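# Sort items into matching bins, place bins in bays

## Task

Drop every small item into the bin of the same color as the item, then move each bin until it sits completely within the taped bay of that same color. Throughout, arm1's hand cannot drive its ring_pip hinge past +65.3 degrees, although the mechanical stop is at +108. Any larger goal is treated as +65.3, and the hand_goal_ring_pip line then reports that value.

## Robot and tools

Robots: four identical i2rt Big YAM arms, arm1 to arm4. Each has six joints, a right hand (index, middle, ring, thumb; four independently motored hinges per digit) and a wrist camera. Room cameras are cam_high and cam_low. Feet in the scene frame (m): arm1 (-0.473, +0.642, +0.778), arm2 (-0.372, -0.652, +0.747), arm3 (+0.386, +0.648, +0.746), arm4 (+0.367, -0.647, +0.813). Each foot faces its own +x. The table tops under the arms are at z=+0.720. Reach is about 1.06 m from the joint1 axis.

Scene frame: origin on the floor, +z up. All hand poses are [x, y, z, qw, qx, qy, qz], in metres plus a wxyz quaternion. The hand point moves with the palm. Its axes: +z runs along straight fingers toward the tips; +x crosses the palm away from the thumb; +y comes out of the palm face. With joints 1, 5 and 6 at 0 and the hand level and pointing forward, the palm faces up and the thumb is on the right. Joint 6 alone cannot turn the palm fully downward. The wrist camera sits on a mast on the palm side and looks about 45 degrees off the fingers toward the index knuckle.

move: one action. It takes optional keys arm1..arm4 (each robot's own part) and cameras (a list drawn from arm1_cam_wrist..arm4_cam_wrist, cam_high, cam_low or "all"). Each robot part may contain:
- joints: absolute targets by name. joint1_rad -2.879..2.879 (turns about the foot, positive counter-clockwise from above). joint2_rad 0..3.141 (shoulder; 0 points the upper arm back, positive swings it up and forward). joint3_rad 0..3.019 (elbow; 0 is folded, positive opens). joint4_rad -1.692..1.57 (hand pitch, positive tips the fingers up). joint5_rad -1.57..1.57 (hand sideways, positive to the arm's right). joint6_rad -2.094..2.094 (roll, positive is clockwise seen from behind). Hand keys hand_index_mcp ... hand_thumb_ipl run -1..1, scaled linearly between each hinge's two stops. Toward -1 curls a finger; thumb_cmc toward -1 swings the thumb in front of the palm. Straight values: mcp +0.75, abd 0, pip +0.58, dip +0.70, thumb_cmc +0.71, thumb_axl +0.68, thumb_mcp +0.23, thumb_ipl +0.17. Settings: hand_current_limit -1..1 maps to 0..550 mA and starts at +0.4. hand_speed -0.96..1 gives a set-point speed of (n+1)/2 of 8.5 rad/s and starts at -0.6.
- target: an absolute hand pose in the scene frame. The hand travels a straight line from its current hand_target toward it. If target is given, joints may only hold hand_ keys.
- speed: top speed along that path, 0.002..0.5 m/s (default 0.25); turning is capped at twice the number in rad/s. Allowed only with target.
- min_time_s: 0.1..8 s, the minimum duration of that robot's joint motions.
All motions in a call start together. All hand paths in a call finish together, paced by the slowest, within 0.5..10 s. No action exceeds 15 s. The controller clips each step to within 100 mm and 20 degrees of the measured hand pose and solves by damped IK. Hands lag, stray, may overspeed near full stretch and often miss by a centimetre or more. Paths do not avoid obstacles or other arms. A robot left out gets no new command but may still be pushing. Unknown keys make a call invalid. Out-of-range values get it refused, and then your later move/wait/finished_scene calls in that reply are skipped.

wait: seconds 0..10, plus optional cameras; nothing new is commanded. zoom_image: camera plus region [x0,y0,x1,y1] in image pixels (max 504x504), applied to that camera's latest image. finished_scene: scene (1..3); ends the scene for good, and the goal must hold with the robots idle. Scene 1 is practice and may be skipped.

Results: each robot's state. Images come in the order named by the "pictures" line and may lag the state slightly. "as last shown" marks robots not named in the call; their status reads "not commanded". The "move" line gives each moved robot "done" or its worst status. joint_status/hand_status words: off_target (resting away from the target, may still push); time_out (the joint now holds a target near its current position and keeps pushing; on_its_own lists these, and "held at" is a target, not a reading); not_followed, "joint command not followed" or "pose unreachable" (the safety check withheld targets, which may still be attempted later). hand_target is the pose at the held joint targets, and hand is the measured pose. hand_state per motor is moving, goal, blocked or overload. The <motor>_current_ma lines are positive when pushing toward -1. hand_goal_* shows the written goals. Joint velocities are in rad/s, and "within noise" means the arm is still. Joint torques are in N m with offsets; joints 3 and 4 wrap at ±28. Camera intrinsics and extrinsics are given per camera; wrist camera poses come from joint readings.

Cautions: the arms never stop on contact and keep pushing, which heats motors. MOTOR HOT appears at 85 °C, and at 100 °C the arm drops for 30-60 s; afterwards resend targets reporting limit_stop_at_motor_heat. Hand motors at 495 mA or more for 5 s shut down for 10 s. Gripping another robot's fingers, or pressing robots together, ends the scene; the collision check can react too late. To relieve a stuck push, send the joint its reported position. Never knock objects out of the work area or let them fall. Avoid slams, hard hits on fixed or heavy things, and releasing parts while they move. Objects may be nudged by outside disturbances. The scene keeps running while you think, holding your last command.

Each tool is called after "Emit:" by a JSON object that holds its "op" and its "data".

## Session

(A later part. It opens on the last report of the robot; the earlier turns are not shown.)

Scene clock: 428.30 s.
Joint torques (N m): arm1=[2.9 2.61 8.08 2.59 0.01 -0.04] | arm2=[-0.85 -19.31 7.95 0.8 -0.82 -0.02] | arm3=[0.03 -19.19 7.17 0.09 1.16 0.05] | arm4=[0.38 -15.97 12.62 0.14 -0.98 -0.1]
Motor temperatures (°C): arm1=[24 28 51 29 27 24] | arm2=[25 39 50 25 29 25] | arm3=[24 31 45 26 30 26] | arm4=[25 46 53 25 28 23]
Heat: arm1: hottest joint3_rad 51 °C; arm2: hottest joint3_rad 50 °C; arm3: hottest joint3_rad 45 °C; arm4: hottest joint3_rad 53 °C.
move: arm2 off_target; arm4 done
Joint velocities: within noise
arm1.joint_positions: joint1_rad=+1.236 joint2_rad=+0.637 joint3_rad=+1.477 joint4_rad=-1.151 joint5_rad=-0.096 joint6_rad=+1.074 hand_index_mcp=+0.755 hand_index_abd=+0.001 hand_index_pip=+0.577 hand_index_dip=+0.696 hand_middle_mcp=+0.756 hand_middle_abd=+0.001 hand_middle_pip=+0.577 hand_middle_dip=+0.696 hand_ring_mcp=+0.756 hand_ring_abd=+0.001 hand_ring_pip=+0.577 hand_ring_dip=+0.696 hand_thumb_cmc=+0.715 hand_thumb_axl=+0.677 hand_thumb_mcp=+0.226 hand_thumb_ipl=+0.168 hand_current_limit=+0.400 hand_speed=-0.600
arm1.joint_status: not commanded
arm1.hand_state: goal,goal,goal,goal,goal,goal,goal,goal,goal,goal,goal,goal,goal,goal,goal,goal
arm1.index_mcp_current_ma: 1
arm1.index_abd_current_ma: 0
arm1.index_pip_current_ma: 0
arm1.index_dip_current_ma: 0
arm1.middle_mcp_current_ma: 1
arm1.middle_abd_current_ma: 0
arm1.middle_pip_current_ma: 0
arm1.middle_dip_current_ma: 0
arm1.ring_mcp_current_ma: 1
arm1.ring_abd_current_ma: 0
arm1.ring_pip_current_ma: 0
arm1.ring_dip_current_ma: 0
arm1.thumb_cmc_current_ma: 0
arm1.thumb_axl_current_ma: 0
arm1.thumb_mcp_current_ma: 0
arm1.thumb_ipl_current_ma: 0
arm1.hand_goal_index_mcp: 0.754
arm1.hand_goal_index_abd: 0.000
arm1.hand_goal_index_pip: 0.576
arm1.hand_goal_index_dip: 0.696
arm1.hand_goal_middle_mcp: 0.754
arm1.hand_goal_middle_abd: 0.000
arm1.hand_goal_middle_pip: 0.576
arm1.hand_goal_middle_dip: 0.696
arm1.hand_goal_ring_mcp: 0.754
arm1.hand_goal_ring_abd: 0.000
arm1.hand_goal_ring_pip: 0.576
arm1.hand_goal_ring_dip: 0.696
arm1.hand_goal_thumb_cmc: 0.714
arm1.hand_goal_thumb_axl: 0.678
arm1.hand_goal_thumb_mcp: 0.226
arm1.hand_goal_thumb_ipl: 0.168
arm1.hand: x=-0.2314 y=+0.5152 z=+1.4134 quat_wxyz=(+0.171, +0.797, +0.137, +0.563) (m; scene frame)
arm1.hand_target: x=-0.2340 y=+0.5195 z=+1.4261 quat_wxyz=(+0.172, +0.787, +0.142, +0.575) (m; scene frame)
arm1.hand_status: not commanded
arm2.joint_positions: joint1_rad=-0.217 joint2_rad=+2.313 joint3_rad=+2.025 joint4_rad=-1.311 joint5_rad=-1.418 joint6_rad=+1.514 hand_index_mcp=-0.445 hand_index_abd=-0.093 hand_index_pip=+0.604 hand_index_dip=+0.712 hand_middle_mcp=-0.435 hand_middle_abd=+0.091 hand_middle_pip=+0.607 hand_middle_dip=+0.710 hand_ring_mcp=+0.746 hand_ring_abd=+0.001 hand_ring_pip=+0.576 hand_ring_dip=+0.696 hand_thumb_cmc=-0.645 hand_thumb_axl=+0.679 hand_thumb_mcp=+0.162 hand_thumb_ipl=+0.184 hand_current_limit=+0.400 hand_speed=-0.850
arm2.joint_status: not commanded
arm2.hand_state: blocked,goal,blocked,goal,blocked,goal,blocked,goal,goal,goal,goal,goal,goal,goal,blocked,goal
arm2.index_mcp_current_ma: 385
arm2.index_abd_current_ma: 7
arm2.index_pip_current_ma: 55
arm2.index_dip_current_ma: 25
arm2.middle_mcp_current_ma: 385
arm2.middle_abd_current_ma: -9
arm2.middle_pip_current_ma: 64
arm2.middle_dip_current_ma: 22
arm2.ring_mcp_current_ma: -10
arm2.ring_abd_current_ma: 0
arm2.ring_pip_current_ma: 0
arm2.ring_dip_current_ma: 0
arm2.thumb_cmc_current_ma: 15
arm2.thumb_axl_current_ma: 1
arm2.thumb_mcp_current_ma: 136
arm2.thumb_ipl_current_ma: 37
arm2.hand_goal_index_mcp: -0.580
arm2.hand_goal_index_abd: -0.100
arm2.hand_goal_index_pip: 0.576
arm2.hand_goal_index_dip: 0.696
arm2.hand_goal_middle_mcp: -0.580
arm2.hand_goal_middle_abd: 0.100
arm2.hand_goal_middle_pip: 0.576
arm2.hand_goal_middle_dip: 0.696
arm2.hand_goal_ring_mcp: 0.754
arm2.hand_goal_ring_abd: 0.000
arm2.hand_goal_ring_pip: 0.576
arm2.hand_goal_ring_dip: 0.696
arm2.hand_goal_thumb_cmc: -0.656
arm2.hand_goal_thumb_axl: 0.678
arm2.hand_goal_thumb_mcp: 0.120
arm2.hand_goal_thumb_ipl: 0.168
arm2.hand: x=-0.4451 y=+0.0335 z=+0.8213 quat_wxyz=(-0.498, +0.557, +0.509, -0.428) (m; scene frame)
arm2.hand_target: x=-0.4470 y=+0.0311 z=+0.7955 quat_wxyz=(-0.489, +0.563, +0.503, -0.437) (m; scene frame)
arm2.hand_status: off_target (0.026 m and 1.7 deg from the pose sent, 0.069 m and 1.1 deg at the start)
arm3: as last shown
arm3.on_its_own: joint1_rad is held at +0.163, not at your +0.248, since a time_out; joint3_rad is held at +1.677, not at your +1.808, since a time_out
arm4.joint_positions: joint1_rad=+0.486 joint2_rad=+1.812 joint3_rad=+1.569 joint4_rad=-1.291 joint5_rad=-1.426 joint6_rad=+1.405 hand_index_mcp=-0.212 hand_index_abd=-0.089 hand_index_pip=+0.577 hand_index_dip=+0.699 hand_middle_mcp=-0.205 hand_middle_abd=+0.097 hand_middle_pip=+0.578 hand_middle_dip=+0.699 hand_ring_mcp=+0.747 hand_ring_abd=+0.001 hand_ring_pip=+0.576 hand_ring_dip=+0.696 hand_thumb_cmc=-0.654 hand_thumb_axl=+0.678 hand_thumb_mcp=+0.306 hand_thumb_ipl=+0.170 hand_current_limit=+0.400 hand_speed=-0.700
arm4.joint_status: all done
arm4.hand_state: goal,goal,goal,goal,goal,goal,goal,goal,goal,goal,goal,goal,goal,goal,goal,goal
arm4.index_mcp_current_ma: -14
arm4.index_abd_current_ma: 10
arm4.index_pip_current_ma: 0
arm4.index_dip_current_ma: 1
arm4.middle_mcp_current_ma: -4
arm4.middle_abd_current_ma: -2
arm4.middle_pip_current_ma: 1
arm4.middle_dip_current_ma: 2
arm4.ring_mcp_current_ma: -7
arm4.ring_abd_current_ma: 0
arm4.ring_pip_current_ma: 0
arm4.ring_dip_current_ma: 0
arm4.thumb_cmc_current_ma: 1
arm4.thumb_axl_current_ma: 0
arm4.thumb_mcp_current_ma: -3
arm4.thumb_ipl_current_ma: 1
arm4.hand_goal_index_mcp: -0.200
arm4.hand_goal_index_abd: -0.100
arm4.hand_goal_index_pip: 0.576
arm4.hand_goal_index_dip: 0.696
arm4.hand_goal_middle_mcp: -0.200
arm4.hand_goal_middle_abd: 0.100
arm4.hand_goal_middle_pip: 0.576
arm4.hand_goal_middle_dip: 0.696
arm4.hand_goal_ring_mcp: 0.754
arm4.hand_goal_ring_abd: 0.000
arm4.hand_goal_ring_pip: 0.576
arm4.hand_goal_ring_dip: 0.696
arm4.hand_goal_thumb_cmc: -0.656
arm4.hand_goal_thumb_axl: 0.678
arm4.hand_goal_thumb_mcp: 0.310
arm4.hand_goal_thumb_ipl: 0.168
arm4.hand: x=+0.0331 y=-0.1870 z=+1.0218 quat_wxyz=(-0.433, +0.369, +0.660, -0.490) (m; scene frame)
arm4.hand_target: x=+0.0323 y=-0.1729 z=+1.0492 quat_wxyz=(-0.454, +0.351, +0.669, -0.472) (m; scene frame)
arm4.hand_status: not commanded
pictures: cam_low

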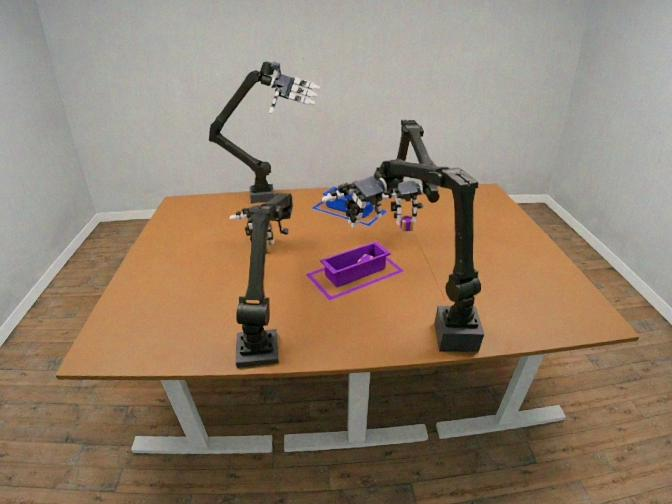

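Emit:
{"op": "move", "data": {"arm4": {"joints": {"joint2_rad": 1.4, "joint1_rad": 0.7}, "min_time_s": 2.5}, "arm2": {"target": [-0.447, 0.030, 0.785, 0.4895, -0.5630, -0.5025, 0.4369], "speed": 0.02}, "arm3": {"joints": {"joint1_rad": 0.163}}, "cameras": ["cam_high"]}}

Emit:
{"op": "move", "data": {"arm3": {"joints": {"joint1_rad": 0.248, "joint2_rad": 2.0, "joint3_rad": 1.808, "joint4_rad": -1.379, "joint5_rad": 1.42, "joint6_rad": -1.57}, "min_time_s": 3}, "cameras": ["cam_low"]}}

Scene clock: 439.07 s.
Joint torques (N m): arm1=[2.78 2.61 8.08 2.61 0.02 -0.04] | arm2=[-0.79 -19.37 7.72 0.79 -0.83 -0.05] | arm3=[-0.03 -19.19 7.17 0.1 1.16 0.05] | arm4=[1.44 -10.05 13.27 0.72 -0.9 -0.2]
Motor temperatures (°C): arm1=[24 28 51 29 27 24] | arm2=[25 41 49 25 29 25] | arm3=[24 32 45 26 30 26] | arm4=[25 46 56 25 29 23]
Heat: arm1: hottest joint3_rad 51 °C; arm2: hottest joint3_rad 49 °C; arm3: hottest joint3_rad 45 °C; arm4: hottest joint3_rad 56 °C.
move: arm2 off_target; arm3 done; arm4 done
Joint velocities: within noise
arm1: as last shown
arm2.joint_positions: joint1_rad=-0.217 joint2_rad=+2.316 joint3_rad=+2.008 joint4_rad=-1.291 joint5_rad=-1.418 joint6_rad=+1.514 hand_index_mcp=-0.445 hand_index_abd=-0.093 hand_index_pip=+0.604 hand_index_dip=+0.712 hand_middle_mcp=-0.435 hand_middle_abd=+0.091 hand_middle_pip=+0.607 hand_middle_dip=+0.710 hand_ring_mcp=+0.746 hand_ring_abd=+0.001 hand_ring_pip=+0.576 hand_ring_dip=+0.696 hand_thumb_cmc=-0.645 hand_thumb_axl=+0.679 hand_thumb_mcp=+0.162 hand_thumb_ipl=+0.184 hand_current_limit=+0.400 hand_speed=-0.850
arm2.joint_status: not commanded
arm2.hand_state: blocked,goal,blocked,goal,blocked,goal,blocked,goal,goal,goal,goal,goal,goal,goal,blocked,goal
arm2.index_mcp_current_ma: 385
arm2.index_abd_current_ma: 7
arm2.index_pip_current_ma: 55
arm2.index_dip_current_ma: 25
arm2.middle_mcp_current_ma: 385
arm2.middle_abd_current_ma: -9
arm2.middle_pip_current_ma: 64
arm2.middle_dip_current_ma: 22
arm2.ring_mcp_current_ma: -10
arm2.ring_abd_current_ma: 0
arm2.ring_pip_current_ma: 0
arm2.ring_dip_current_ma: 0
arm2.thumb_cmc_current_ma: 15
arm2.thumb_axl_current_ma: 1
arm2.thumb_mcp_current_ma: 136
arm2.thumb_ipl_current_ma: 37
arm2.hand_goal_index_mcp: -0.580
arm2.hand_goal_index_abd: -0.100
arm2.hand_goal_index_pip: 0.576
arm2.hand_goal_index_dip: 0.696
arm2.hand_goal_middle_mcp: -0.580
arm2.hand_goal_middle_abd: 0.100
arm2.hand_goal_middle_pip: 0.576
arm2.hand_goal_middle_dip: 0.696
arm2.hand_goal_ring_mcp: 0.754
arm2.hand_goal_ring_abd: 0.000
arm2.hand_goal_ring_pip: 0.576
arm2.hand_goal_ring_dip: 0.696
arm2.hand_goal_thumb_cmc: -0.656
arm2.hand_goal_thumb_axl: 0.678
arm2.hand_goal_thumb_mcp: 0.120
arm2.hand_goal_thumb_ipl: 0.168
arm2.hand: x=-0.4454 y=+0.0319 z=+0.8127 quat_wxyz=(-0.498, +0.557, +0.509, -0.428) (m; scene frame)
arm2.hand_target: x=-0.4470 y=+0.0290 z=+0.7855 quat_wxyz=(-0.489, +0.563, +0.502, -0.437) (m; scene frame)
arm2.hand_status: off_target (0.028 m and 1.7 deg from the pose sent, 0.036 m and 1.7 deg at the start)
arm3.joint_positions: joint1_rad=+0.163 joint2_rad=+1.932 joint3_rad=+1.677 joint4_rad=-1.372 joint5_rad=+1.416 joint6_rad=-1.545 hand_index_mcp=-0.417 hand_index_abd=+0.232 hand_index_pip=+0.601 hand_index_dip=+0.707 hand_middle_mcp=+0.746 hand_middle_abd=-0.001 hand_middle_pip=+0.576 hand_middle_dip=+0.696 hand_ring_mcp=+0.746 hand_ring_abd=-0.001 hand_ring_pip=+0.576 hand_ring_dip=+0.696 hand_thumb_cmc=-0.374 hand_thumb_axl=+0.677 hand_thumb_mcp=+0.141 hand_thumb_ipl=+0.180 hand_current_limit=+0.400 hand_speed=-0.850
arm3.joint_status: all done
arm3.hand_state: blocked,goal,blocked,goal,goal,goal,goal,goal,goal,goal,goal,goal,goal,goal,blocked,goal
arm3.index_mcp_current_ma: 385
arm3.index_abd_current_ma: -2
arm3.index_pip_current_ma: 64
arm3.index_dip_current_ma: 24
arm3.middle_mcp_current_ma: -16
arm3.middle_abd_current_ma: -1
arm3.middle_pip_current_ma: 0
arm3.middle_dip_current_ma: 0
arm3.ring_mcp_current_ma: -17
arm3.ring_abd_current_ma: 0
arm3.ring_pip_current_ma: 0
arm3.ring_dip_current_ma: 0
arm3.thumb_cmc_current_ma: -7
arm3.thumb_axl_current_ma: -1
arm3.thumb_mcp_current_ma: 165
arm3.thumb_ipl_current_ma: 36
arm3.hand_goal_index_mcp: -0.580
arm3.hand_goal_index_abd: 0.234
arm3.hand_goal_index_pip: 0.576
arm3.hand_goal_index_dip: 0.696
arm3.hand_goal_middle_mcp: 0.754
arm3.hand_goal_middle_abd: 0.000
arm3.hand_goal_middle_pip: 0.576
arm3.hand_goal_middle_dip: 0.696
arm3.hand_goal_ring_mcp: 0.754
arm3.hand_goal_ring_abd: 0.000
arm3.hand_goal_ring_pip: 0.576
arm3.hand_goal_ring_dip: 0.696
arm3.hand_goal_thumb_cmc: -0.370
arm3.hand_goal_thumb_axl: 0.678
arm3.hand_goal_thumb_mcp: 0.100
arm3.hand_goal_thumb_ipl: 0.168
arm3.on_its_own: joint3_rad is held at +1.677, not at your +1.808, since a time_out
arm3.hand: x=+0.2441 y=+0.0380 z=+0.9159 quat_wxyz=(-0.467, +0.520, +0.554, -0.453) (m; scene frame)
arm3.hand_target: x=+0.2439 y=+0.0381 z=+0.9159 quat_wxyz=(-0.467, +0.520, +0.554, -0.453) (m; scene frame)
arm3.hand_status: not commanded
arm4.joint_positions: joint1_rad=+0.695 joint2_rad=+1.406 joint3_rad=+1.569 joint4_rad=-1.291 joint5_rad=-1.426 joint6_rad=+1.405 hand_index_mcp=-0.211 hand_index_abd=-0.089 hand_index_pip=+0.577 hand_index_dip=+0.698 hand_middle_mcp=-0.204 hand_middle_abd=+0.097 hand_middle_pip=+0.578 hand_middle_dip=+0.699 hand_ring_mcp=+0.747 hand_ring_abd=+0.001 hand_ring_pip=+0.576 hand_ring_dip=+0.696 hand_thumb_cmc=-0.653 hand_thumb_axl=+0.678 hand_thumb_mcp=+0.306 hand_thumb_ipl=+0.170 hand_current_limit=+0.400 hand_speed=-0.700
arm4.joint_status: all done
arm4.hand_state: goal,goal,goal,goal,goal,goal,goal,goal,goal,goal,goal,goal,goal,goal,goal,goal
arm4.index_mcp_current_ma: -12
arm4.index_abd_current_ma: 10
arm4.index_pip_current_ma: 0
arm4.index_dip_current_ma: 1
arm4.middle_mcp_current_ma: -3
arm4.middle_abd_current_ma: -2
arm4.middle_pip_current_ma: 1
arm4.middle_dip_current_ma: 2
arm4.ring_mcp_current_ma: -7
arm4.ring_abd_current_ma: 0
arm4.ring_pip_current_ma: 0
arm4.ring_dip_current_ma: 0
arm4.thumb_cmc_current_ma: 2
arm4.thumb_axl_current_ma: 0
arm4.thumb_mcp_current_ma: -3
arm4.thumb_ipl_current_ma: 1
arm4.hand_goal_index_mcp: -0.200
arm4.hand_goal_index_abd: -0.100
arm4.hand_goal_index_pip: 0.576
arm4.hand_goal_index_dip: 0.696
arm4.hand_goal_middle_mcp: -0.200
arm4.hand_goal_middle_abd: 0.100
arm4.hand_goal_middle_pip: 0.576
arm4.hand_goal_middle_dip: 0.696
arm4.hand_goal_ring_mcp: 0.754
arm4.hand_goal_ring_abd: 0.000
arm4.hand_goal_ring_pip: 0.576
arm4.hand_goal_ring_dip: 0.696
arm4.hand_goal_thumb_cmc: -0.656
arm4.hand_goal_thumb_axl: 0.678
arm4.hand_goal_thumb_mcp: 0.310
arm4.hand_goal_thumb_ipl: 0.168
arm4.hand: x=-0.0171 y=-0.3293 z=+1.2224 quat_wxyz=(-0.496, +0.171, +0.733, -0.434) (m; scene frame)
arm4.hand_target: x=-0.0203 y=-0.3294 z=+1.2498 quat_wxyz=(-0.511, +0.148, +0.736, -0.419) (m; scene frame)
arm4.hand_status: not commanded
pictures: cam_high

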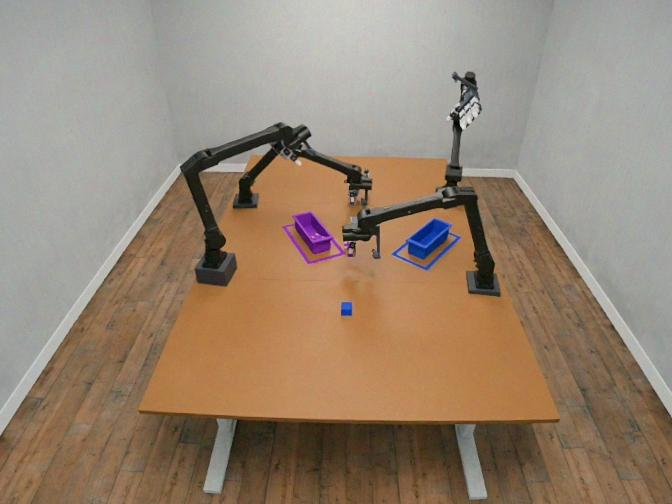

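Scene clock: 442.40 s.
Joint torques (N m): arm1=[2.78 2.49 8.05 2.58 0.01 -0.04] | arm2=[-0.73 -19.02 7.84 0.76 -0.8 -0.09] | arm3=[1.03 -19.19 11.66 -0.16 1.36 -0.03] | arm4=[1.44 -10.29 13.29 0.72 -0.9 -0.19]
Motor temperatures (°C): arm1=[24 28 51 29 27 24] | arm2=[25 40 49 25 29 25] | arm3=[24 32 45 26 30 26] | arm4=[25 45 57 25 28 23]
Heat: arm1: hottest joint3_rad 51 °C; arm2: hottest joint3_rad 49 °C; arm3: hottest joint3_rad 45 °C; arm4: hottest joint3_rad 57 °C.
move: arm3 done
Joint velocities: arm1=[within noise] | arm2=[within noise] | arm3=[within noise] | arm4=[-0.015 0.005 -0.007 0.012 -0.183 -0.051]
arm1, arm2, arm4: as last shown
arm3.joint_positions: joint1_rad=+0.237 joint2_rad=+1.990 joint3_rad=+1.751 joint4_rad=-1.372 joint5_rad=+1.416 joint6_rad=-1.562 hand_index_mcp=-0.417 hand_index_abd=+0.232 hand_index_pip=+0.601 hand_index_dip=+0.707 hand_middle_mcp=+0.746 hand_middle_abd=-0.001 hand_middle_pip=+0.576 hand_middle_dip=+0.696 hand_ring_mcp=+0.746 hand_ring_abd=-0.001 hand_ring_pip=+0.576 hand_ring_dip=+0.696 hand_thumb_cmc=-0.374 hand_thumb_axl=+0.677 hand_thumb_mcp=+0.141 hand_thumb_ipl=+0.180 hand_current_limit=+0.400 hand_speed=-0.850
arm3.joint_status: all done
arm3.hand_state: blocked,goal,blocked,goal,goal,goal,goal,goal,goal,goal,goal,goal,goal,goal,blocked,goal
arm3.index_mcp_current_ma: 385
arm3.index_abd_current_ma: -2
arm3.index_pip_current_ma: 64
arm3.index_dip_current_ma: 24
arm3.middle_mcp_current_ma: -16
arm3.middle_abd_current_ma: -1
arm3.middle_pip_current_ma: 0
arm3.middle_dip_current_ma: 0
arm3.ring_mcp_current_ma: -17
arm3.ring_abd_current_ma: 0
arm3.ring_pip_current_ma: 0
arm3.ring_dip_current_ma: 0
arm3.thumb_cmc_current_ma: -7
arm3.thumb_axl_current_ma: -1
arm3.thumb_mcp_current_ma: 165
arm3.thumb_ipl_current_ma: 36
arm3.hand_goal_index_mcp: -0.580
arm3.hand_goal_index_abd: 0.234
arm3.hand_goal_index_pip: 0.576
arm3.hand_goal_index_dip: 0.696
arm3.hand_goal_middle_mcp: 0.754
arm3.hand_goal_middle_abd: 0.000
arm3.hand_goal_middle_pip: 0.576
arm3.hand_goal_middle_dip: 0.696
arm3.hand_goal_ring_mcp: 0.754
arm3.hand_goal_ring_abd: 0.000
arm3.hand_goal_ring_pip: 0.576
arm3.hand_goal_ring_dip: 0.696
arm3.hand_goal_thumb_cmc: -0.370
arm3.hand_goal_thumb_axl: 0.678
arm3.hand_goal_thumb_mcp: 0.100
arm3.hand_goal_thumb_ipl: 0.168
arm3.hand: x=+0.2912 y=+0.0078 z=+0.9093 quat_wxyz=(-0.449, +0.498, +0.573, -0.470) (m; scene frame)
arm3.hand_target: x=+0.2995 y=-0.0073 z=+0.9254 quat_wxyz=(-0.439, +0.502, +0.569, -0.482) (m; scene frame)
arm3.hand_status: not commanded
pictures: cam_low

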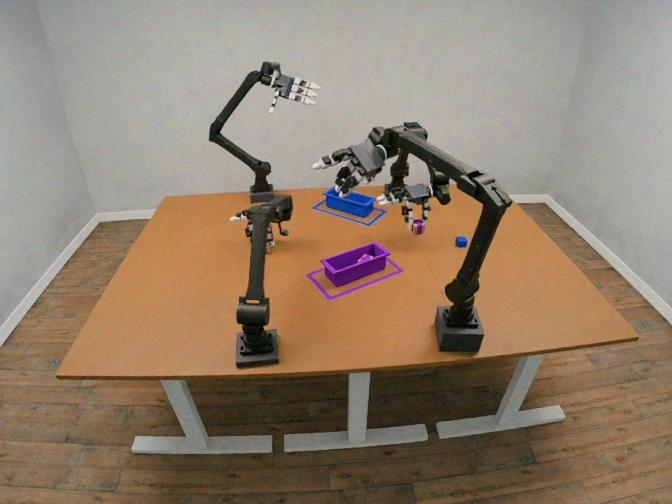

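Emit:
{"op": "move", "data": {"arm3": {"target": [0.2975, -0.002, 0.835, 0.4411, -0.5074, -0.5586, 0.4856], "speed": 0.05}, "arm2": {"target": [-0.447, 0.029, 0.775, 0.4895, -0.5630, -0.5025, 0.4369], "speed": 0.02}, "cameras": ["cam_low", "cam_high"]}}

Emit:
{"op": "zoom_image", "data": {"camera": "cam_low", "region": [220, 170, 340, 270]}}

Emit:
{"op": "zoom_image", "data": {"camera": "cam_low", "region": [360, 160, 480, 260]}}

Scene clock: 452.30 s.
Joint torques (N m): arm1=[2.84 2.55 8.05 2.59 0.01 -0.04] | arm2=[-0.15 -18.32 7.28 0.87 -0.82 -0.07] | arm3=[1.03 -19.96 6.54 0.29 1.4 0.17] | arm4=[1.38 -10.34 13.29 0.7 -0.9 -0.19]
Motor temperatures (°C): arm1=[24 28 51 29 27 24] | arm2=[25 40 48 25 29 25] | arm3=[24 33 46 26 30 26] | arm4=[25 44 59 25 28 23]
Heat: arm1: hottest joint3_rad 51 °C; arm2: hottest joint3_rad 48 °C; arm3: hottest joint3_rad 46 °C; arm4: hottest joint3_rad 59 °C.
move: arm2 off_target; arm3 done
Joint velocities: within noise
arm1, arm4: as last shown
arm2.joint_positions: joint1_rad=-0.217 joint2_rad=+2.317 joint3_rad=+2.000 joint4_rad=-1.275 joint5_rad=-1.418 joint6_rad=+1.514 hand_index_mcp=-0.445 hand_index_abd=-0.093 hand_index_pip=+0.604 hand_index_dip=+0.712 hand_middle_mcp=-0.435 hand_middle_abd=+0.091 hand_middle_pip=+0.607 hand_middle_dip=+0.710 hand_ring_mcp=+0.746 hand_ring_abd=+0.001 hand_ring_pip=+0.576 hand_ring_dip=+0.696 hand_thumb_cmc=-0.645 hand_thumb_axl=+0.679 hand_thumb_mcp=+0.162 hand_thumb_ipl=+0.184 hand_current_limit=+0.400 hand_speed=-0.850
arm2.joint_status: not commanded
arm2.hand_state: blocked,goal,blocked,goal,blocked,goal,blocked,goal,goal,goal,goal,goal,goal,goal,blocked,goal
arm2.index_mcp_current_ma: 385
arm2.index_abd_current_ma: 7
arm2.index_pip_current_ma: 55
arm2.index_dip_current_ma: 25
arm2.middle_mcp_current_ma: 385
arm2.middle_abd_current_ma: -9
arm2.middle_pip_current_ma: 64
arm2.middle_dip_current_ma: 22
arm2.ring_mcp_current_ma: -10
arm2.ring_abd_current_ma: 0
arm2.ring_pip_current_ma: 0
arm2.ring_dip_current_ma: 0
arm2.thumb_cmc_current_ma: 15
arm2.thumb_axl_current_ma: 1
arm2.thumb_mcp_current_ma: 136
arm2.thumb_ipl_current_ma: 37
arm2.hand_goal_index_mcp: -0.580
arm2.hand_goal_index_abd: -0.100
arm2.hand_goal_index_pip: 0.576
arm2.hand_goal_index_dip: 0.696
arm2.hand_goal_middle_mcp: -0.580
arm2.hand_goal_middle_abd: 0.100
arm2.hand_goal_middle_pip: 0.576
arm2.hand_goal_middle_dip: 0.696
arm2.hand_goal_ring_mcp: 0.754
arm2.hand_goal_ring_abd: 0.000
arm2.hand_goal_ring_pip: 0.576
arm2.hand_goal_ring_dip: 0.696
arm2.hand_goal_thumb_cmc: -0.656
arm2.hand_goal_thumb_axl: 0.678
arm2.hand_goal_thumb_mcp: 0.120
arm2.hand_goal_thumb_ipl: 0.168
arm2.hand: x=-0.4454 y=+0.0326 z=+0.8091 quat_wxyz=(-0.500, +0.555, +0.511, -0.426) (m; scene frame)
arm2.hand_target: x=-0.4470 y=+0.0277 z=+0.7758 quat_wxyz=(-0.489, +0.563, +0.503, -0.437) (m; scene frame)
arm2.hand_status: off_target (0.034 m and 2.1 deg from the pose sent, 0.038 m and 1.7 deg at the start)
arm3.joint_positions: joint1_rad=+0.237 joint2_rad=+2.076 joint3_rad=+1.694 joint4_rad=-1.280 joint5_rad=+1.425 joint6_rad=-1.474 hand_index_mcp=-0.417 hand_index_abd=+0.232 hand_index_pip=+0.601 hand_index_dip=+0.707 hand_middle_mcp=+0.746 hand_middle_abd=-0.001 hand_middle_pip=+0.576 hand_middle_dip=+0.696 hand_ring_mcp=+0.746 hand_ring_abd=-0.001 hand_ring_pip=+0.576 hand_ring_dip=+0.696 hand_thumb_cmc=-0.374 hand_thumb_axl=+0.677 hand_thumb_mcp=+0.141 hand_thumb_ipl=+0.180 hand_current_limit=+0.400 hand_speed=-0.850
arm3.joint_status: not commanded
arm3.hand_state: blocked,goal,blocked,goal,goal,goal,goal,goal,goal,goal,goal,goal,goal,goal,blocked,goal
arm3.index_mcp_current_ma: 385
arm3.index_abd_current_ma: -2
arm3.index_pip_current_ma: 64
arm3.index_dip_current_ma: 24
arm3.middle_mcp_current_ma: -16
arm3.middle_abd_current_ma: -1
arm3.middle_pip_current_ma: 0
arm3.middle_dip_current_ma: 0
arm3.ring_mcp_current_ma: -17
arm3.ring_abd_current_ma: 0
arm3.ring_pip_current_ma: 0
arm3.ring_dip_current_ma: 0
arm3.thumb_cmc_current_ma: -7
arm3.thumb_axl_current_ma: -1
arm3.thumb_mcp_current_ma: 165
arm3.thumb_ipl_current_ma: 36
arm3.hand_goal_index_mcp: -0.580
arm3.hand_goal_index_abd: 0.234
arm3.hand_goal_index_pip: 0.576
arm3.hand_goal_index_dip: 0.696
arm3.hand_goal_middle_mcp: 0.754
arm3.hand_goal_middle_abd: 0.000
arm3.hand_goal_middle_pip: 0.576
arm3.hand_goal_middle_dip: 0.696
arm3.hand_goal_ring_mcp: 0.754
arm3.hand_goal_ring_abd: 0.000
arm3.hand_goal_ring_pip: 0.576
arm3.hand_goal_ring_dip: 0.696
arm3.hand_goal_thumb_cmc: -0.370
arm3.hand_goal_thumb_axl: 0.678
arm3.hand_goal_thumb_mcp: 0.100
arm3.hand_goal_thumb_ipl: 0.168
arm3.hand: x=+0.2905 y=+0.0006 z=+0.8397 quat_wxyz=(-0.445, +0.508, +0.560, -0.479) (m; scene frame)
arm3.hand_target: x=+0.2974 y=-0.0019 z=+0.8350 quat_wxyz=(-0.441, +0.507, +0.559, -0.486) (m; scene frame)
arm3.hand_status: done (0.009 m and 0.9 deg from the pose sent, 0.075 m and 2.9 deg at the start)
pictures: cam_high, cam_low

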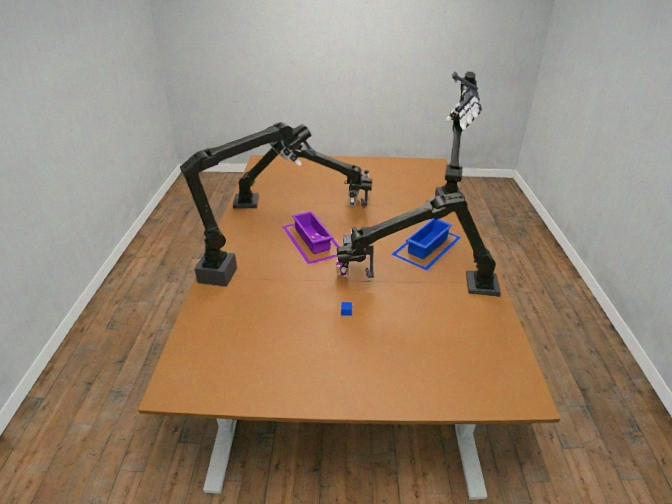

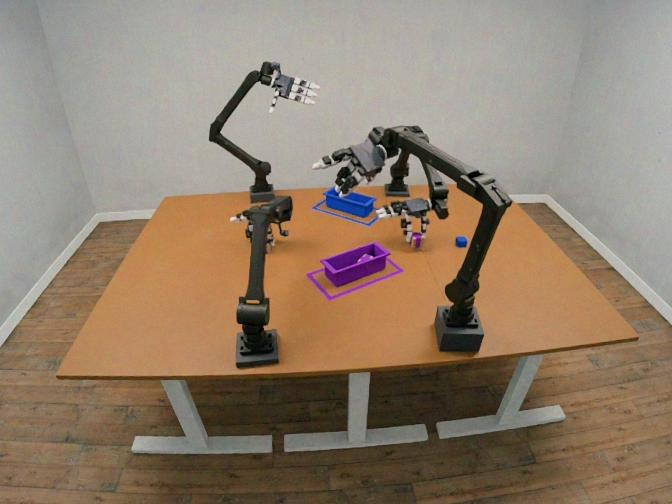

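Scaled by 4.200 from the camera's 672x504 image, which has a finer 960x720 frame.

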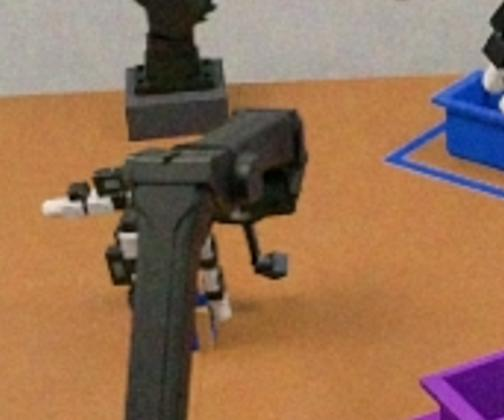

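Scaled by 4.200 from the camera's 672x504 image, which has a finer 960x720 frame.

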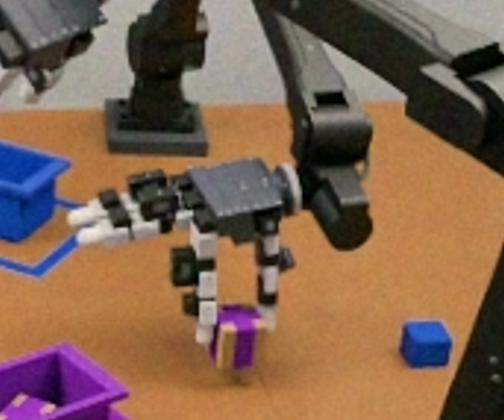

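Emit:
{"op": "move", "data": {"arm3": {"target": [0.3035, -0.004, 0.80, 0.4411, -0.5074, -0.5586, 0.4856], "speed": 0.03}, "arm2": {"joints": {"hand_speed": -0.75, "hand_index_mcp": -0.28, "hand_middle_mcp": -0.28, "hand_thumb_mcp": 0.26}}, "cameras": ["cam_low"]}}

Emit:
{"op": "zoom_image", "data": {"camera": "cam_low", "region": [360, 160, 480, 260]}}

Scene clock: 458.53 s.
Joint torques (N m): arm1=[2.84 2.61 8.06 2.61 0.01 -0.04] | arm2=[-0.38 -18.43 7.49 0.85 -0.83 -0.08] | arm3=[1.2 -19.6 6.53 -0.05 1.27 0.18] | arm4=[1.44 -10.34 13.29 0.73 -0.9 -0.2]
Motor temperatures (°C): arm1=[24 28 51 29 27 24] | arm2=[25 41 49 25 29 25] | arm3=[24 34 46 26 31 26] | arm4=[25 43 60 25 28 23]
Heat: arm1: hottest joint3_rad 51 °C; arm2: hottest joint3_rad 49 °C; arm3: hottest joint3_rad 46 °C; arm4: hottest joint3_rad 60 °C.
move: arm2 done; arm3 off_target
Joint velocities: within noise
arm1, arm4: as last shown
arm2.joint_positions: joint1_rad=-0.217 joint2_rad=+2.320 joint3_rad=+2.000 joint4_rad=-1.275 joint5_rad=-1.418 joint6_rad=+1.514 hand_index_mcp=-0.289 hand_index_abd=-0.093 hand_index_pip=+0.578 hand_index_dip=+0.699 hand_middle_mcp=-0.285 hand_middle_abd=+0.092 hand_middle_pip=+0.579 hand_middle_dip=+0.699 hand_ring_mcp=+0.746 hand_ring_abd=+0.001 hand_ring_pip=+0.576 hand_ring_dip=+0.696 hand_thumb_cmc=-0.651 hand_thumb_axl=+0.679 hand_thumb_mcp=+0.257 hand_thumb_ipl=+0.170 hand_current_limit=+0.400 hand_speed=-0.750
arm2.joint_status: all done
arm2.hand_state: goal,goal,goal,goal,goal,goal,goal,goal,goal,goal,goal,goal,goal,goal,goal,goal
arm2.index_mcp_current_ma: -12
arm2.index_abd_current_ma: 7
arm2.index_pip_current_ma: 1
arm2.index_dip_current_ma: 2
arm2.middle_mcp_current_ma: -6
arm2.middle_abd_current_ma: -9
arm2.middle_pip_current_ma: 2
arm2.middle_dip_current_ma: 3
arm2.ring_mcp_current_ma: -10
arm2.ring_abd_current_ma: 0
arm2.ring_pip_current_ma: 0
arm2.ring_dip_current_ma: 0
arm2.thumb_cmc_current_ma: 5
arm2.thumb_axl_current_ma: 1
arm2.thumb_mcp_current_ma: -4
arm2.thumb_ipl_current_ma: 2
arm2.hand_goal_index_mcp: -0.280
arm2.hand_goal_index_abd: -0.100
arm2.hand_goal_index_pip: 0.576
arm2.hand_goal_index_dip: 0.696
arm2.hand_goal_middle_mcp: -0.280
arm2.hand_goal_middle_abd: 0.100
arm2.hand_goal_middle_pip: 0.576
arm2.hand_goal_middle_dip: 0.696
arm2.hand_goal_ring_mcp: 0.754
arm2.hand_goal_ring_abd: 0.000
arm2.hand_goal_ring_pip: 0.576
arm2.hand_goal_ring_dip: 0.696
arm2.hand_goal_thumb_cmc: -0.656
arm2.hand_goal_thumb_axl: 0.678
arm2.hand_goal_thumb_mcp: 0.260
arm2.hand_goal_thumb_ipl: 0.168
arm2.hand: x=-0.4454 y=+0.0324 z=+0.8074 quat_wxyz=(-0.499, +0.556, +0.510, -0.427) (m; scene frame)
arm2.hand_target: x=-0.4470 y=+0.0277 z=+0.7758 quat_wxyz=(-0.489, +0.563, +0.503, -0.437) (m; scene frame)
arm2.hand_status: not commanded
arm3.joint_positions: joint1_rad=+0.244 joint2_rad=+2.127 joint3_rad=+1.691 joint4_rad=-1.274 joint5_rad=+1.427 joint6_rad=-1.410 hand_index_mcp=-0.417 hand_index_abd=+0.232 hand_index_pip=+0.601 hand_index_dip=+0.707 hand_middle_mcp=+0.746 hand_middle_abd=-0.001 hand_middle_pip=+0.576 hand_middle_dip=+0.696 hand_ring_mcp=+0.746 hand_ring_abd=-0.001 hand_ring_pip=+0.576 hand_ring_dip=+0.696 hand_thumb_cmc=-0.374 hand_thumb_axl=+0.677 hand_thumb_mcp=+0.141 hand_thumb_ipl=+0.180 hand_current_limit=+0.400 hand_speed=-0.850
arm3.joint_status: not commanded
arm3.hand_state: blocked,goal,blocked,goal,goal,goal,goal,goal,goal,goal,goal,goal,goal,goal,blocked,goal
arm3.index_mcp_current_ma: 385
arm3.index_abd_current_ma: -2
arm3.index_pip_current_ma: 65
arm3.index_dip_current_ma: 24
arm3.middle_mcp_current_ma: -17
arm3.middle_abd_current_ma: -1
arm3.middle_pip_current_ma: 0
arm3.middle_dip_current_ma: 0
arm3.ring_mcp_current_ma: -18
arm3.ring_abd_current_ma: 0
arm3.ring_pip_current_ma: 0
arm3.ring_dip_current_ma: 0
arm3.thumb_cmc_current_ma: -7
arm3.thumb_axl_current_ma: -1
arm3.thumb_mcp_current_ma: 165
arm3.thumb_ipl_current_ma: 38
arm3.hand_goal_index_mcp: -0.580
arm3.hand_goal_index_abd: 0.234
arm3.hand_goal_index_pip: 0.576
arm3.hand_goal_index_dip: 0.696
arm3.hand_goal_middle_mcp: 0.754
arm3.hand_goal_middle_abd: 0.000
arm3.hand_goal_middle_pip: 0.576
arm3.hand_goal_middle_dip: 0.696
arm3.hand_goal_ring_mcp: 0.754
arm3.hand_goal_ring_abd: 0.000
arm3.hand_goal_ring_pip: 0.576
arm3.hand_goal_ring_dip: 0.696
arm3.hand_goal_thumb_cmc: -0.370
arm3.hand_goal_thumb_axl: 0.678
arm3.hand_goal_thumb_mcp: 0.100
arm3.hand_goal_thumb_ipl: 0.168
arm3.hand: x=+0.2953 y=-0.0029 z=+0.8091 quat_wxyz=(-0.442, +0.512, +0.556, -0.483) (m; scene frame)
arm3.hand_target: x=+0.3033 y=-0.0038 z=+0.8001 quat_wxyz=(-0.441, +0.507, +0.559, -0.486) (m; scene frame)
arm3.hand_status: off_target (0.012 m and 0.7 deg from the pose sent, 0.042 m and 0.9 deg at the start)
pictures: cam_low

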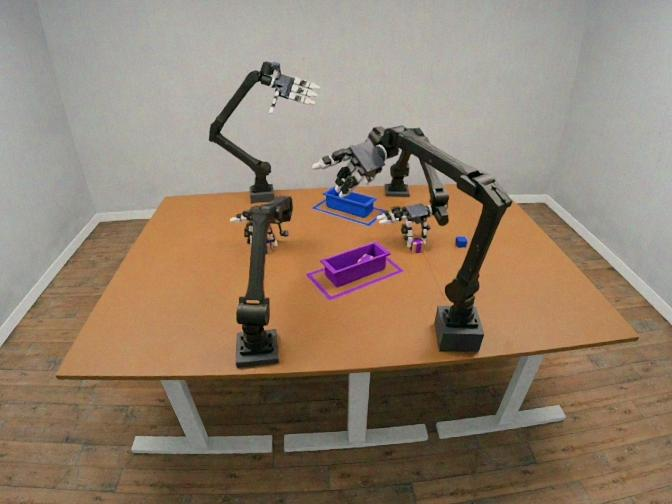

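Scaled by 4.200 from the camera's 672x504 image, which has a finer 960x720 frame.

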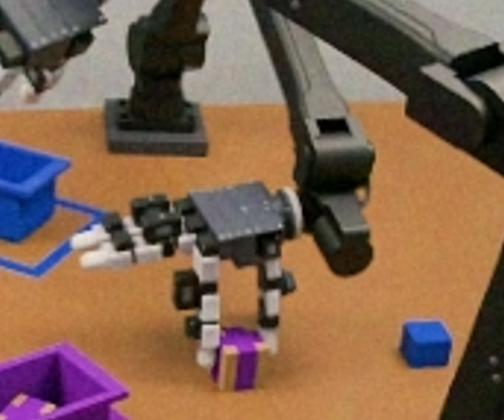

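Emit:
{"op": "move", "data": {"arm3": {"target": [0.3035, -0.004, 0.785, 0.4411, -0.5074, -0.5586, 0.4856], "speed": 0.02}, "arm2": {"joints": {"joint2_rad": 2.05}, "min_time_s": 2.5}, "cameras": ["cam_low"]}}

Emit:
{"op": "zoom_image", "data": {"camera": "cam_low", "region": [360, 160, 480, 260]}}

Emit:
{"op": "zoom_image", "data": {"camera": "cam_low", "region": [220, 170, 340, 270]}}

Scene clock: 466.70 s.
Joint torques (N m): arm1=[2.84 2.55 8.06 2.61 0.01 -0.04] | arm2=[-0.56 -21.3 8.77 1.29 -0.81 -0.12] | arm3=[1.14 -18.49 5.79 0.34 1.11 0.13] | arm4=[1.38 -10.34 13.27 0.73 -0.9 -0.2]
Motor temperatures (°C): arm1=[24 28 51 29 27 24] | arm2=[25 41 49 25 29 25] | arm3=[24 36 46 26 30 26] | arm4=[25 43 61 25 28 23]
Heat: arm1: hottest joint3_rad 51 °C; arm2: hottest joint3_rad 49 °C; arm3: hottest joint3_rad 46 °C; arm4: hottest joint3_rad 61 °C.
move: arm2 done; arm3 off_target
Joint velocities: within noise
arm1, arm4: as last shown
arm2.joint_positions: joint1_rad=-0.217 joint2_rad=+2.065 joint3_rad=+1.993 joint4_rad=-1.274 joint5_rad=-1.418 joint6_rad=+1.514 hand_index_mcp=-0.289 hand_index_abd=-0.093 hand_index_pip=+0.578 hand_index_dip=+0.699 hand_middle_mcp=-0.285 hand_middle_abd=+0.092 hand_middle_pip=+0.579 hand_middle_dip=+0.699 hand_ring_mcp=+0.746 hand_ring_abd=+0.001 hand_ring_pip=+0.576 hand_ring_dip=+0.696 hand_thumb_cmc=-0.652 hand_thumb_axl=+0.679 hand_thumb_mcp=+0.257 hand_thumb_ipl=+0.170 hand_current_limit=+0.400 hand_speed=-0.750
arm2.joint_status: all done
arm2.hand_state: goal,goal,goal,goal,goal,goal,goal,goal,goal,goal,goal,goal,goal,goal,goal,goal
arm2.index_mcp_current_ma: -12
arm2.index_abd_current_ma: 7
arm2.index_pip_current_ma: 1
arm2.index_dip_current_ma: 2
arm2.middle_mcp_current_ma: -6
arm2.middle_abd_current_ma: -8
arm2.middle_pip_current_ma: 2
arm2.middle_dip_current_ma: 3
arm2.ring_mcp_current_ma: -10
arm2.ring_abd_current_ma: 0
arm2.ring_pip_current_ma: 0
arm2.ring_dip_current_ma: 0
arm2.thumb_cmc_current_ma: 4
arm2.thumb_axl_current_ma: 1
arm2.thumb_mcp_current_ma: -4
arm2.thumb_ipl_current_ma: 2
arm2.hand_goal_index_mcp: -0.280
arm2.hand_goal_index_abd: -0.100
arm2.hand_goal_index_pip: 0.576
arm2.hand_goal_index_dip: 0.696
arm2.hand_goal_middle_mcp: -0.280
arm2.hand_goal_middle_abd: 0.100
arm2.hand_goal_middle_pip: 0.576
arm2.hand_goal_middle_dip: 0.696
arm2.hand_goal_ring_mcp: 0.754
arm2.hand_goal_ring_abd: 0.000
arm2.hand_goal_ring_pip: 0.576
arm2.hand_goal_ring_dip: 0.696
arm2.hand_goal_thumb_cmc: -0.656
arm2.hand_goal_thumb_axl: 0.678
arm2.hand_goal_thumb_mcp: 0.260
arm2.hand_goal_thumb_ipl: 0.168
arm2.hand: x=-0.4436 y=+0.0284 z=+0.9699 quat_wxyz=(-0.556, +0.497, +0.565, -0.351) (m; scene frame)
arm2.hand_target: x=-0.4439 y=+0.0284 z=+0.9776 quat_wxyz=(-0.561, +0.490, +0.572, -0.343) (m; scene frame)
arm2.hand_status: not commanded
arm3.joint_positions: joint1_rad=+0.245 joint2_rad=+2.132 joint3_rad=+1.691 joint4_rad=-1.263 joint5_rad=+1.431 joint6_rad=-1.397 hand_index_mcp=-0.417 hand_index_abd=+0.231 hand_index_pip=+0.601 hand_index_dip=+0.707 hand_middle_mcp=+0.746 hand_middle_abd=-0.001 hand_middle_pip=+0.576 hand_middle_dip=+0.696 hand_ring_mcp=+0.746 hand_ring_abd=-0.001 hand_ring_pip=+0.576 hand_ring_dip=+0.696 hand_thumb_cmc=-0.374 hand_thumb_axl=+0.677 hand_thumb_mcp=+0.141 hand_thumb_ipl=+0.180 hand_current_limit=+0.400 hand_speed=-0.850
arm3.joint_status: not commanded
arm3.hand_state: blocked,goal,blocked,goal,goal,goal,goal,goal,goal,goal,goal,goal,goal,goal,blocked,goal
arm3.index_mcp_current_ma: 385
arm3.index_abd_current_ma: -3
arm3.index_pip_current_ma: 65
arm3.index_dip_current_ma: 24
arm3.middle_mcp_current_ma: -17
arm3.middle_abd_current_ma: -1
arm3.middle_pip_current_ma: 0
arm3.middle_dip_current_ma: 0
arm3.ring_mcp_current_ma: -18
arm3.ring_abd_current_ma: 0
arm3.ring_pip_current_ma: 0
arm3.ring_dip_current_ma: 0
arm3.thumb_cmc_current_ma: -7
arm3.thumb_axl_current_ma: -1
arm3.thumb_mcp_current_ma: 165
arm3.thumb_ipl_current_ma: 38
arm3.hand_goal_index_mcp: -0.580
arm3.hand_goal_index_abd: 0.234
arm3.hand_goal_index_pip: 0.576
arm3.hand_goal_index_dip: 0.696
arm3.hand_goal_middle_mcp: 0.754
arm3.hand_goal_middle_abd: 0.000
arm3.hand_goal_middle_pip: 0.576
arm3.hand_goal_middle_dip: 0.696
arm3.hand_goal_ring_mcp: 0.754
arm3.hand_goal_ring_abd: 0.000
arm3.hand_goal_ring_pip: 0.576
arm3.hand_goal_ring_dip: 0.696
arm3.hand_goal_thumb_cmc: -0.370
arm3.hand_goal_thumb_axl: 0.678
arm3.hand_goal_thumb_mcp: 0.100
arm3.hand_goal_thumb_ipl: 0.168
arm3.hand: x=+0.2954 y=-0.0059 z=+0.8073 quat_wxyz=(-0.438, +0.516, +0.550, -0.489) (m; scene frame)
arm3.hand_target: x=+0.3033 y=-0.0033 z=+0.7854 quat_wxyz=(-0.441, +0.507, +0.559, -0.486) (m; scene frame)
arm3.hand_status: off_target (0.024 m and 1.5 deg from the pose sent, 0.025 m and 0.6 deg at the start)
pictures: cam_low

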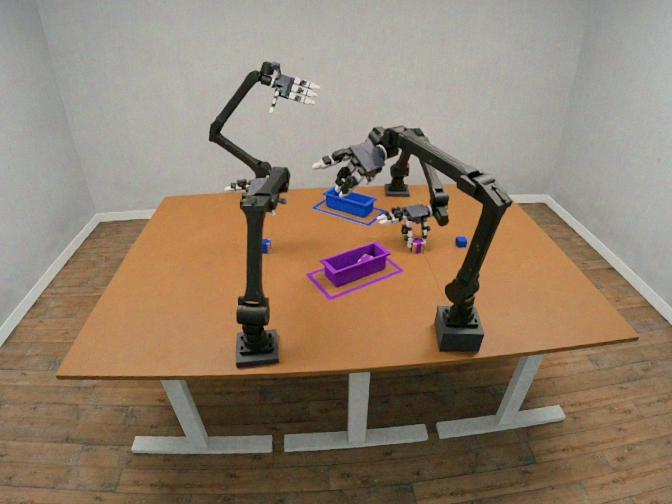

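Scaled by 4.200 from the camera's 672x504 image, which has a finer 960x720 frame.

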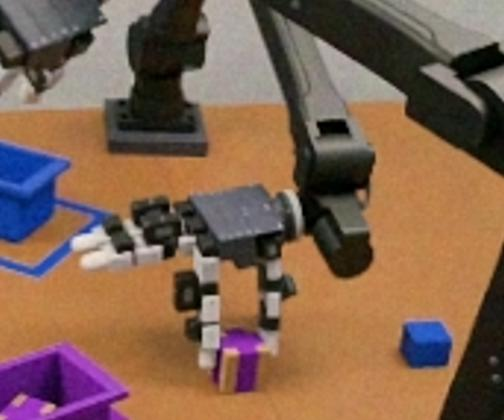

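Scaled by 4.200 from the camera's 672x504 image, which has a finer 960x720 frame.

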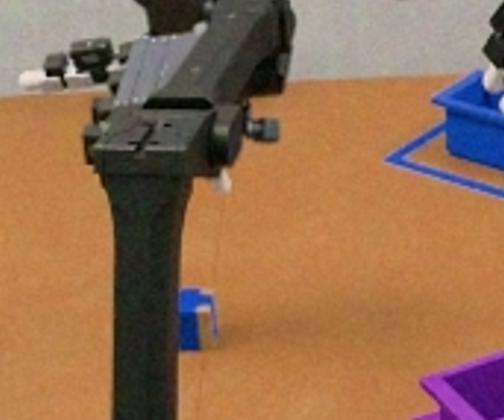

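Emit:
{"op": "move", "data": {"arm3": {"joints": {"hand_speed": -0.75, "hand_index_mcp": -0.30, "hand_thumb_mcp": 0.24}}, "arm2": {"joints": {"joint1_rad": 0.2, "joint2_rad": 1.3}, "min_time_s": 4}, "arm1": {"joints": {"joint1_rad": 0.5, "joint2_rad": 1.3, "joint3_rad": 1.7, "joint4_rad": -1.25, "joint5_rad": -0.8, "joint6_rad": 1.4, "hand_index_mcp": -0.25, "hand_middle_mcp": -0.25, "hand_index_abd": -0.1, "hand_middle_abd": 0.1, "hand_thumb_cmc": -0.657, "hand_thumb_mcp": 0.26}, "min_time_s": 4}, "cameras": ["cam_low"]}}

Emit:
{"op": "zoom_image", "data": {"camera": "cam_low", "region": [360, 160, 480, 260]}}

Scene clock: 488.33 s.
Joint torques (N m): arm1=[0.67 -7.06 11.3 1.03 -0.71 -0.05] | arm2=[-0.26 -7.88 7.64 2.29 -0.38 -0.27] | arm3=[1.08 -20.19 6 0.25 1.09 0.12] | arm4=[1.44 -10.34 13.27 0.72 -0.9 -0.2]
Motor temperatures (°C): arm1=[24 28 52 29 27 24] | arm2=[25 45 48 25 29 25] | arm3=[24 38 45 26 30 26] | arm4=[25 41 63 25 28 23]
Heat: arm1: hottest joint3_rad 52 °C; arm2: hottest joint3_rad 48 °C; arm3: hottest joint3_rad 45 °C; arm4: hottest joint3_rad 63 °C.
move: arm1 done; arm2 done; arm3 done
Joint velocities: within noise
arm1.joint_positions: joint1_rad=+0.511 joint2_rad=+1.292 joint3_rad=+1.653 joint4_rad=-1.238 joint5_rad=-0.796 joint6_rad=+1.391 hand_index_mcp=-0.243 hand_index_abd=-0.087 hand_index_pip=+0.577 hand_index_dip=+0.696 hand_middle_mcp=-0.241 hand_middle_abd=+0.099 hand_middle_pip=+0.577 hand_middle_dip=+0.696 hand_ring_mcp=+0.751 hand_ring_abd=+0.001 hand_ring_pip=+0.577 hand_ring_dip=+0.696 hand_thumb_cmc=-0.641 hand_thumb_axl=+0.677 hand_thumb_mcp=+0.256 hand_thumb_ipl=+0.168 hand_current_limit=+0.400 hand_speed=-0.600
arm1.joint_status: all done
arm1.hand_state: goal,goal,goal,goal,goal,goal,goal,goal,goal,goal,goal,goal,goal,goal,goal,goal
arm1.index_mcp_current_ma: 6
arm1.index_abd_current_ma: 13
arm1.index_pip_current_ma: 0
arm1.index_dip_current_ma: 0
arm1.middle_mcp_current_ma: 10
arm1.middle_abd_current_ma: 0
arm1.middle_pip_current_ma: 0
arm1.middle_dip_current_ma: 0
arm1.ring_mcp_current_ma: -2
arm1.ring_abd_current_ma: 0
arm1.ring_pip_current_ma: 0
arm1.ring_dip_current_ma: 0
arm1.thumb_cmc_current_ma: 18
arm1.thumb_axl_current_ma: 0
arm1.thumb_mcp_current_ma: -4
arm1.thumb_ipl_current_ma: 0
arm1.hand_goal_index_mcp: -0.250
arm1.hand_goal_index_abd: -0.100
arm1.hand_goal_index_pip: 0.576
arm1.hand_goal_index_dip: 0.696
arm1.hand_goal_middle_mcp: -0.250
arm1.hand_goal_middle_abd: 0.100
arm1.hand_goal_middle_pip: 0.576
arm1.hand_goal_middle_dip: 0.696
arm1.hand_goal_ring_mcp: 0.754
arm1.hand_goal_ring_abd: 0.000
arm1.hand_goal_ring_pip: 0.576
arm1.hand_goal_ring_dip: 0.696
arm1.hand_goal_thumb_cmc: -0.656
arm1.hand_goal_thumb_axl: 0.678
arm1.hand_goal_thumb_mcp: 0.260
arm1.hand_goal_thumb_ipl: 0.168
arm1.hand: x=-0.1305 y=+0.2706 z=+1.2213 quat_wxyz=(-0.140, +0.853, -0.204, +0.459) (m; scene frame)
arm1.hand_target: x=-0.1330 y=+0.2655 z=+1.2399 quat_wxyz=(-0.133, +0.849, -0.206, +0.469) (m; scene frame)
arm1.hand_status: not commanded
arm2.joint_positions: joint1_rad=+0.192 joint2_rad=+1.303 joint3_rad=+1.993 joint4_rad=-1.274 joint5_rad=-1.418 joint6_rad=+1.513 hand_index_mcp=-0.287 hand_index_abd=-0.093 hand_index_pip=+0.578 hand_index_dip=+0.699 hand_middle_mcp=-0.283 hand_middle_abd=+0.093 hand_middle_pip=+0.579 hand_middle_dip=+0.699 hand_ring_mcp=+0.746 hand_ring_abd=+0.001 hand_ring_pip=+0.576 hand_ring_dip=+0.696 hand_thumb_cmc=-0.650 hand_thumb_axl=+0.679 hand_thumb_mcp=+0.257 hand_thumb_ipl=+0.170 hand_current_limit=+0.400 hand_speed=-0.750
arm2.joint_status: all done
arm2.hand_state: goal,goal,goal,goal,goal,goal,goal,goal,goal,goal,goal,goal,goal,goal,goal,goal
arm2.index_mcp_current_ma: -8
arm2.index_abd_current_ma: 7
arm2.index_pip_current_ma: 1
arm2.index_dip_current_ma: 2
arm2.middle_mcp_current_ma: -3
arm2.middle_abd_current_ma: -7
arm2.middle_pip_current_ma: 2
arm2.middle_dip_current_ma: 3
arm2.ring_mcp_current_ma: -10
arm2.ring_abd_current_ma: 0
arm2.ring_pip_current_ma: 0
arm2.ring_dip_current_ma: 0
arm2.thumb_cmc_current_ma: 7
arm2.thumb_axl_current_ma: 1
arm2.thumb_mcp_current_ma: -3
arm2.thumb_ipl_current_ma: 2
arm2.hand_goal_index_mcp: -0.280
arm2.hand_goal_index_abd: -0.100
arm2.hand_goal_index_pip: 0.576
arm2.hand_goal_index_dip: 0.696
arm2.hand_goal_middle_mcp: -0.280
arm2.hand_goal_middle_abd: 0.100
arm2.hand_goal_middle_pip: 0.576
arm2.hand_goal_middle_dip: 0.696
arm2.hand_goal_ring_mcp: 0.754
arm2.hand_goal_ring_abd: 0.000
arm2.hand_goal_ring_pip: 0.576
arm2.hand_goal_ring_dip: 0.696
arm2.hand_goal_thumb_cmc: -0.656
arm2.hand_goal_thumb_axl: 0.678
arm2.hand_goal_thumb_mcp: 0.260
arm2.hand_goal_thumb_ipl: 0.168
arm2.hand: x=-0.6348 y=-0.2887 z=+1.3920 quat_wxyz=(-0.644, +0.130, +0.720, -0.225) (m; scene frame)
arm2.hand_target: x=-0.6379 y=-0.2895 z=+1.3926 quat_wxyz=(-0.645, +0.123, +0.721, -0.222) (m; scene frame)
arm2.hand_status: not commanded
arm3.joint_positions: joint1_rad=+0.245 joint2_rad=+2.151 joint3_rad=+1.686 joint4_rad=-1.262 joint5_rad=+1.431 joint6_rad=-1.396 hand_index_mcp=-0.307 hand_index_abd=+0.231 hand_index_pip=+0.578 hand_index_dip=+0.699 hand_middle_mcp=+0.746 hand_middle_abd=-0.001 hand_middle_pip=+0.576 hand_middle_dip=+0.696 hand_ring_mcp=+0.746 hand_ring_abd=-0.001 hand_ring_pip=+0.576 hand_ring_dip=+0.696 hand_thumb_cmc=-0.374 hand_thumb_axl=+0.677 hand_thumb_mcp=+0.237 hand_thumb_ipl=+0.170 hand_current_limit=+0.400 hand_speed=-0.750
arm3.joint_status: all done
arm3.hand_state: goal,goal,goal,goal,goal,goal,goal,goal,goal,goal,goal,goal,goal,goal,goal,goal
arm3.index_mcp_current_ma: -13
arm3.index_abd_current_ma: -3
arm3.index_pip_current_ma: 3
arm3.index_dip_current_ma: 5
arm3.middle_mcp_current_ma: -17
arm3.middle_abd_current_ma: -1
arm3.middle_pip_current_ma: 0
arm3.middle_dip_current_ma: 0
arm3.ring_mcp_current_ma: -18
arm3.ring_abd_current_ma: 0
arm3.ring_pip_current_ma: 0
arm3.ring_dip_current_ma: 0
arm3.thumb_cmc_current_ma: -7
arm3.thumb_axl_current_ma: -1
arm3.thumb_mcp_current_ma: -7
arm3.thumb_ipl_current_ma: 4
arm3.hand_goal_index_mcp: -0.300
arm3.hand_goal_index_abd: 0.234
arm3.hand_goal_index_pip: 0.576
arm3.hand_goal_index_dip: 0.696
arm3.hand_goal_middle_mcp: 0.754
arm3.hand_goal_middle_abd: 0.000
arm3.hand_goal_middle_pip: 0.576
arm3.hand_goal_middle_dip: 0.696
arm3.hand_goal_ring_mcp: 0.754
arm3.hand_goal_ring_abd: 0.000
arm3.hand_goal_ring_pip: 0.576
arm3.hand_goal_ring_dip: 0.696
arm3.hand_goal_thumb_cmc: -0.370
arm3.hand_goal_thumb_axl: 0.678
arm3.hand_goal_thumb_mcp: 0.240
arm3.hand_goal_thumb_ipl: 0.168
arm3.hand: x=+0.2953 y=-0.0034 z=+0.7940 quat_wxyz=(-0.444, +0.511, +0.555, -0.484) (m; scene frame)
arm3.hand_target: x=+0.3033 y=-0.0033 z=+0.7855 quat_wxyz=(-0.441, +0.507, +0.559, -0.486) (m; scene frame)
arm3.hand_status: not commanded
arm4: as last shown
pictures: cam_low

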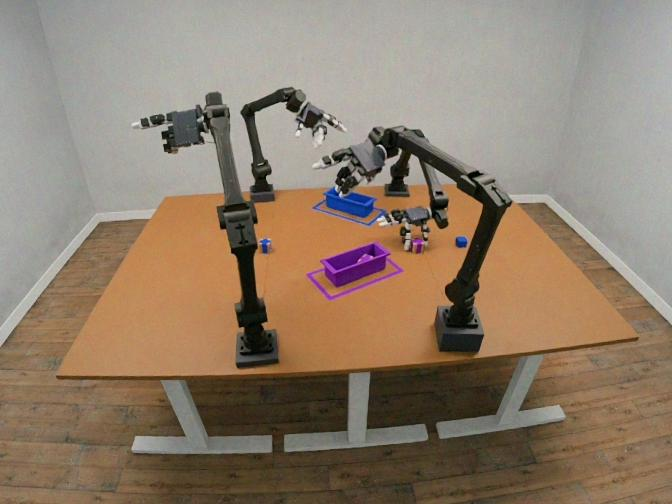

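Scaled by 4.200 from the camera's 672x504 image, which has a finer 960x720 frame.

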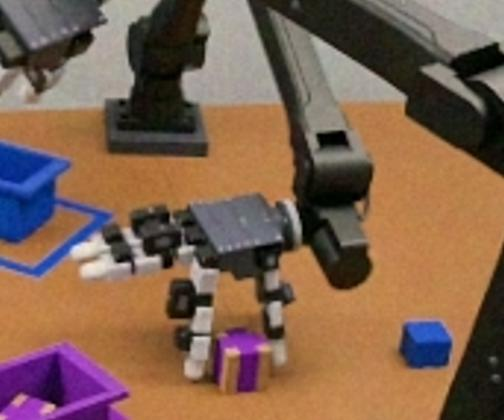

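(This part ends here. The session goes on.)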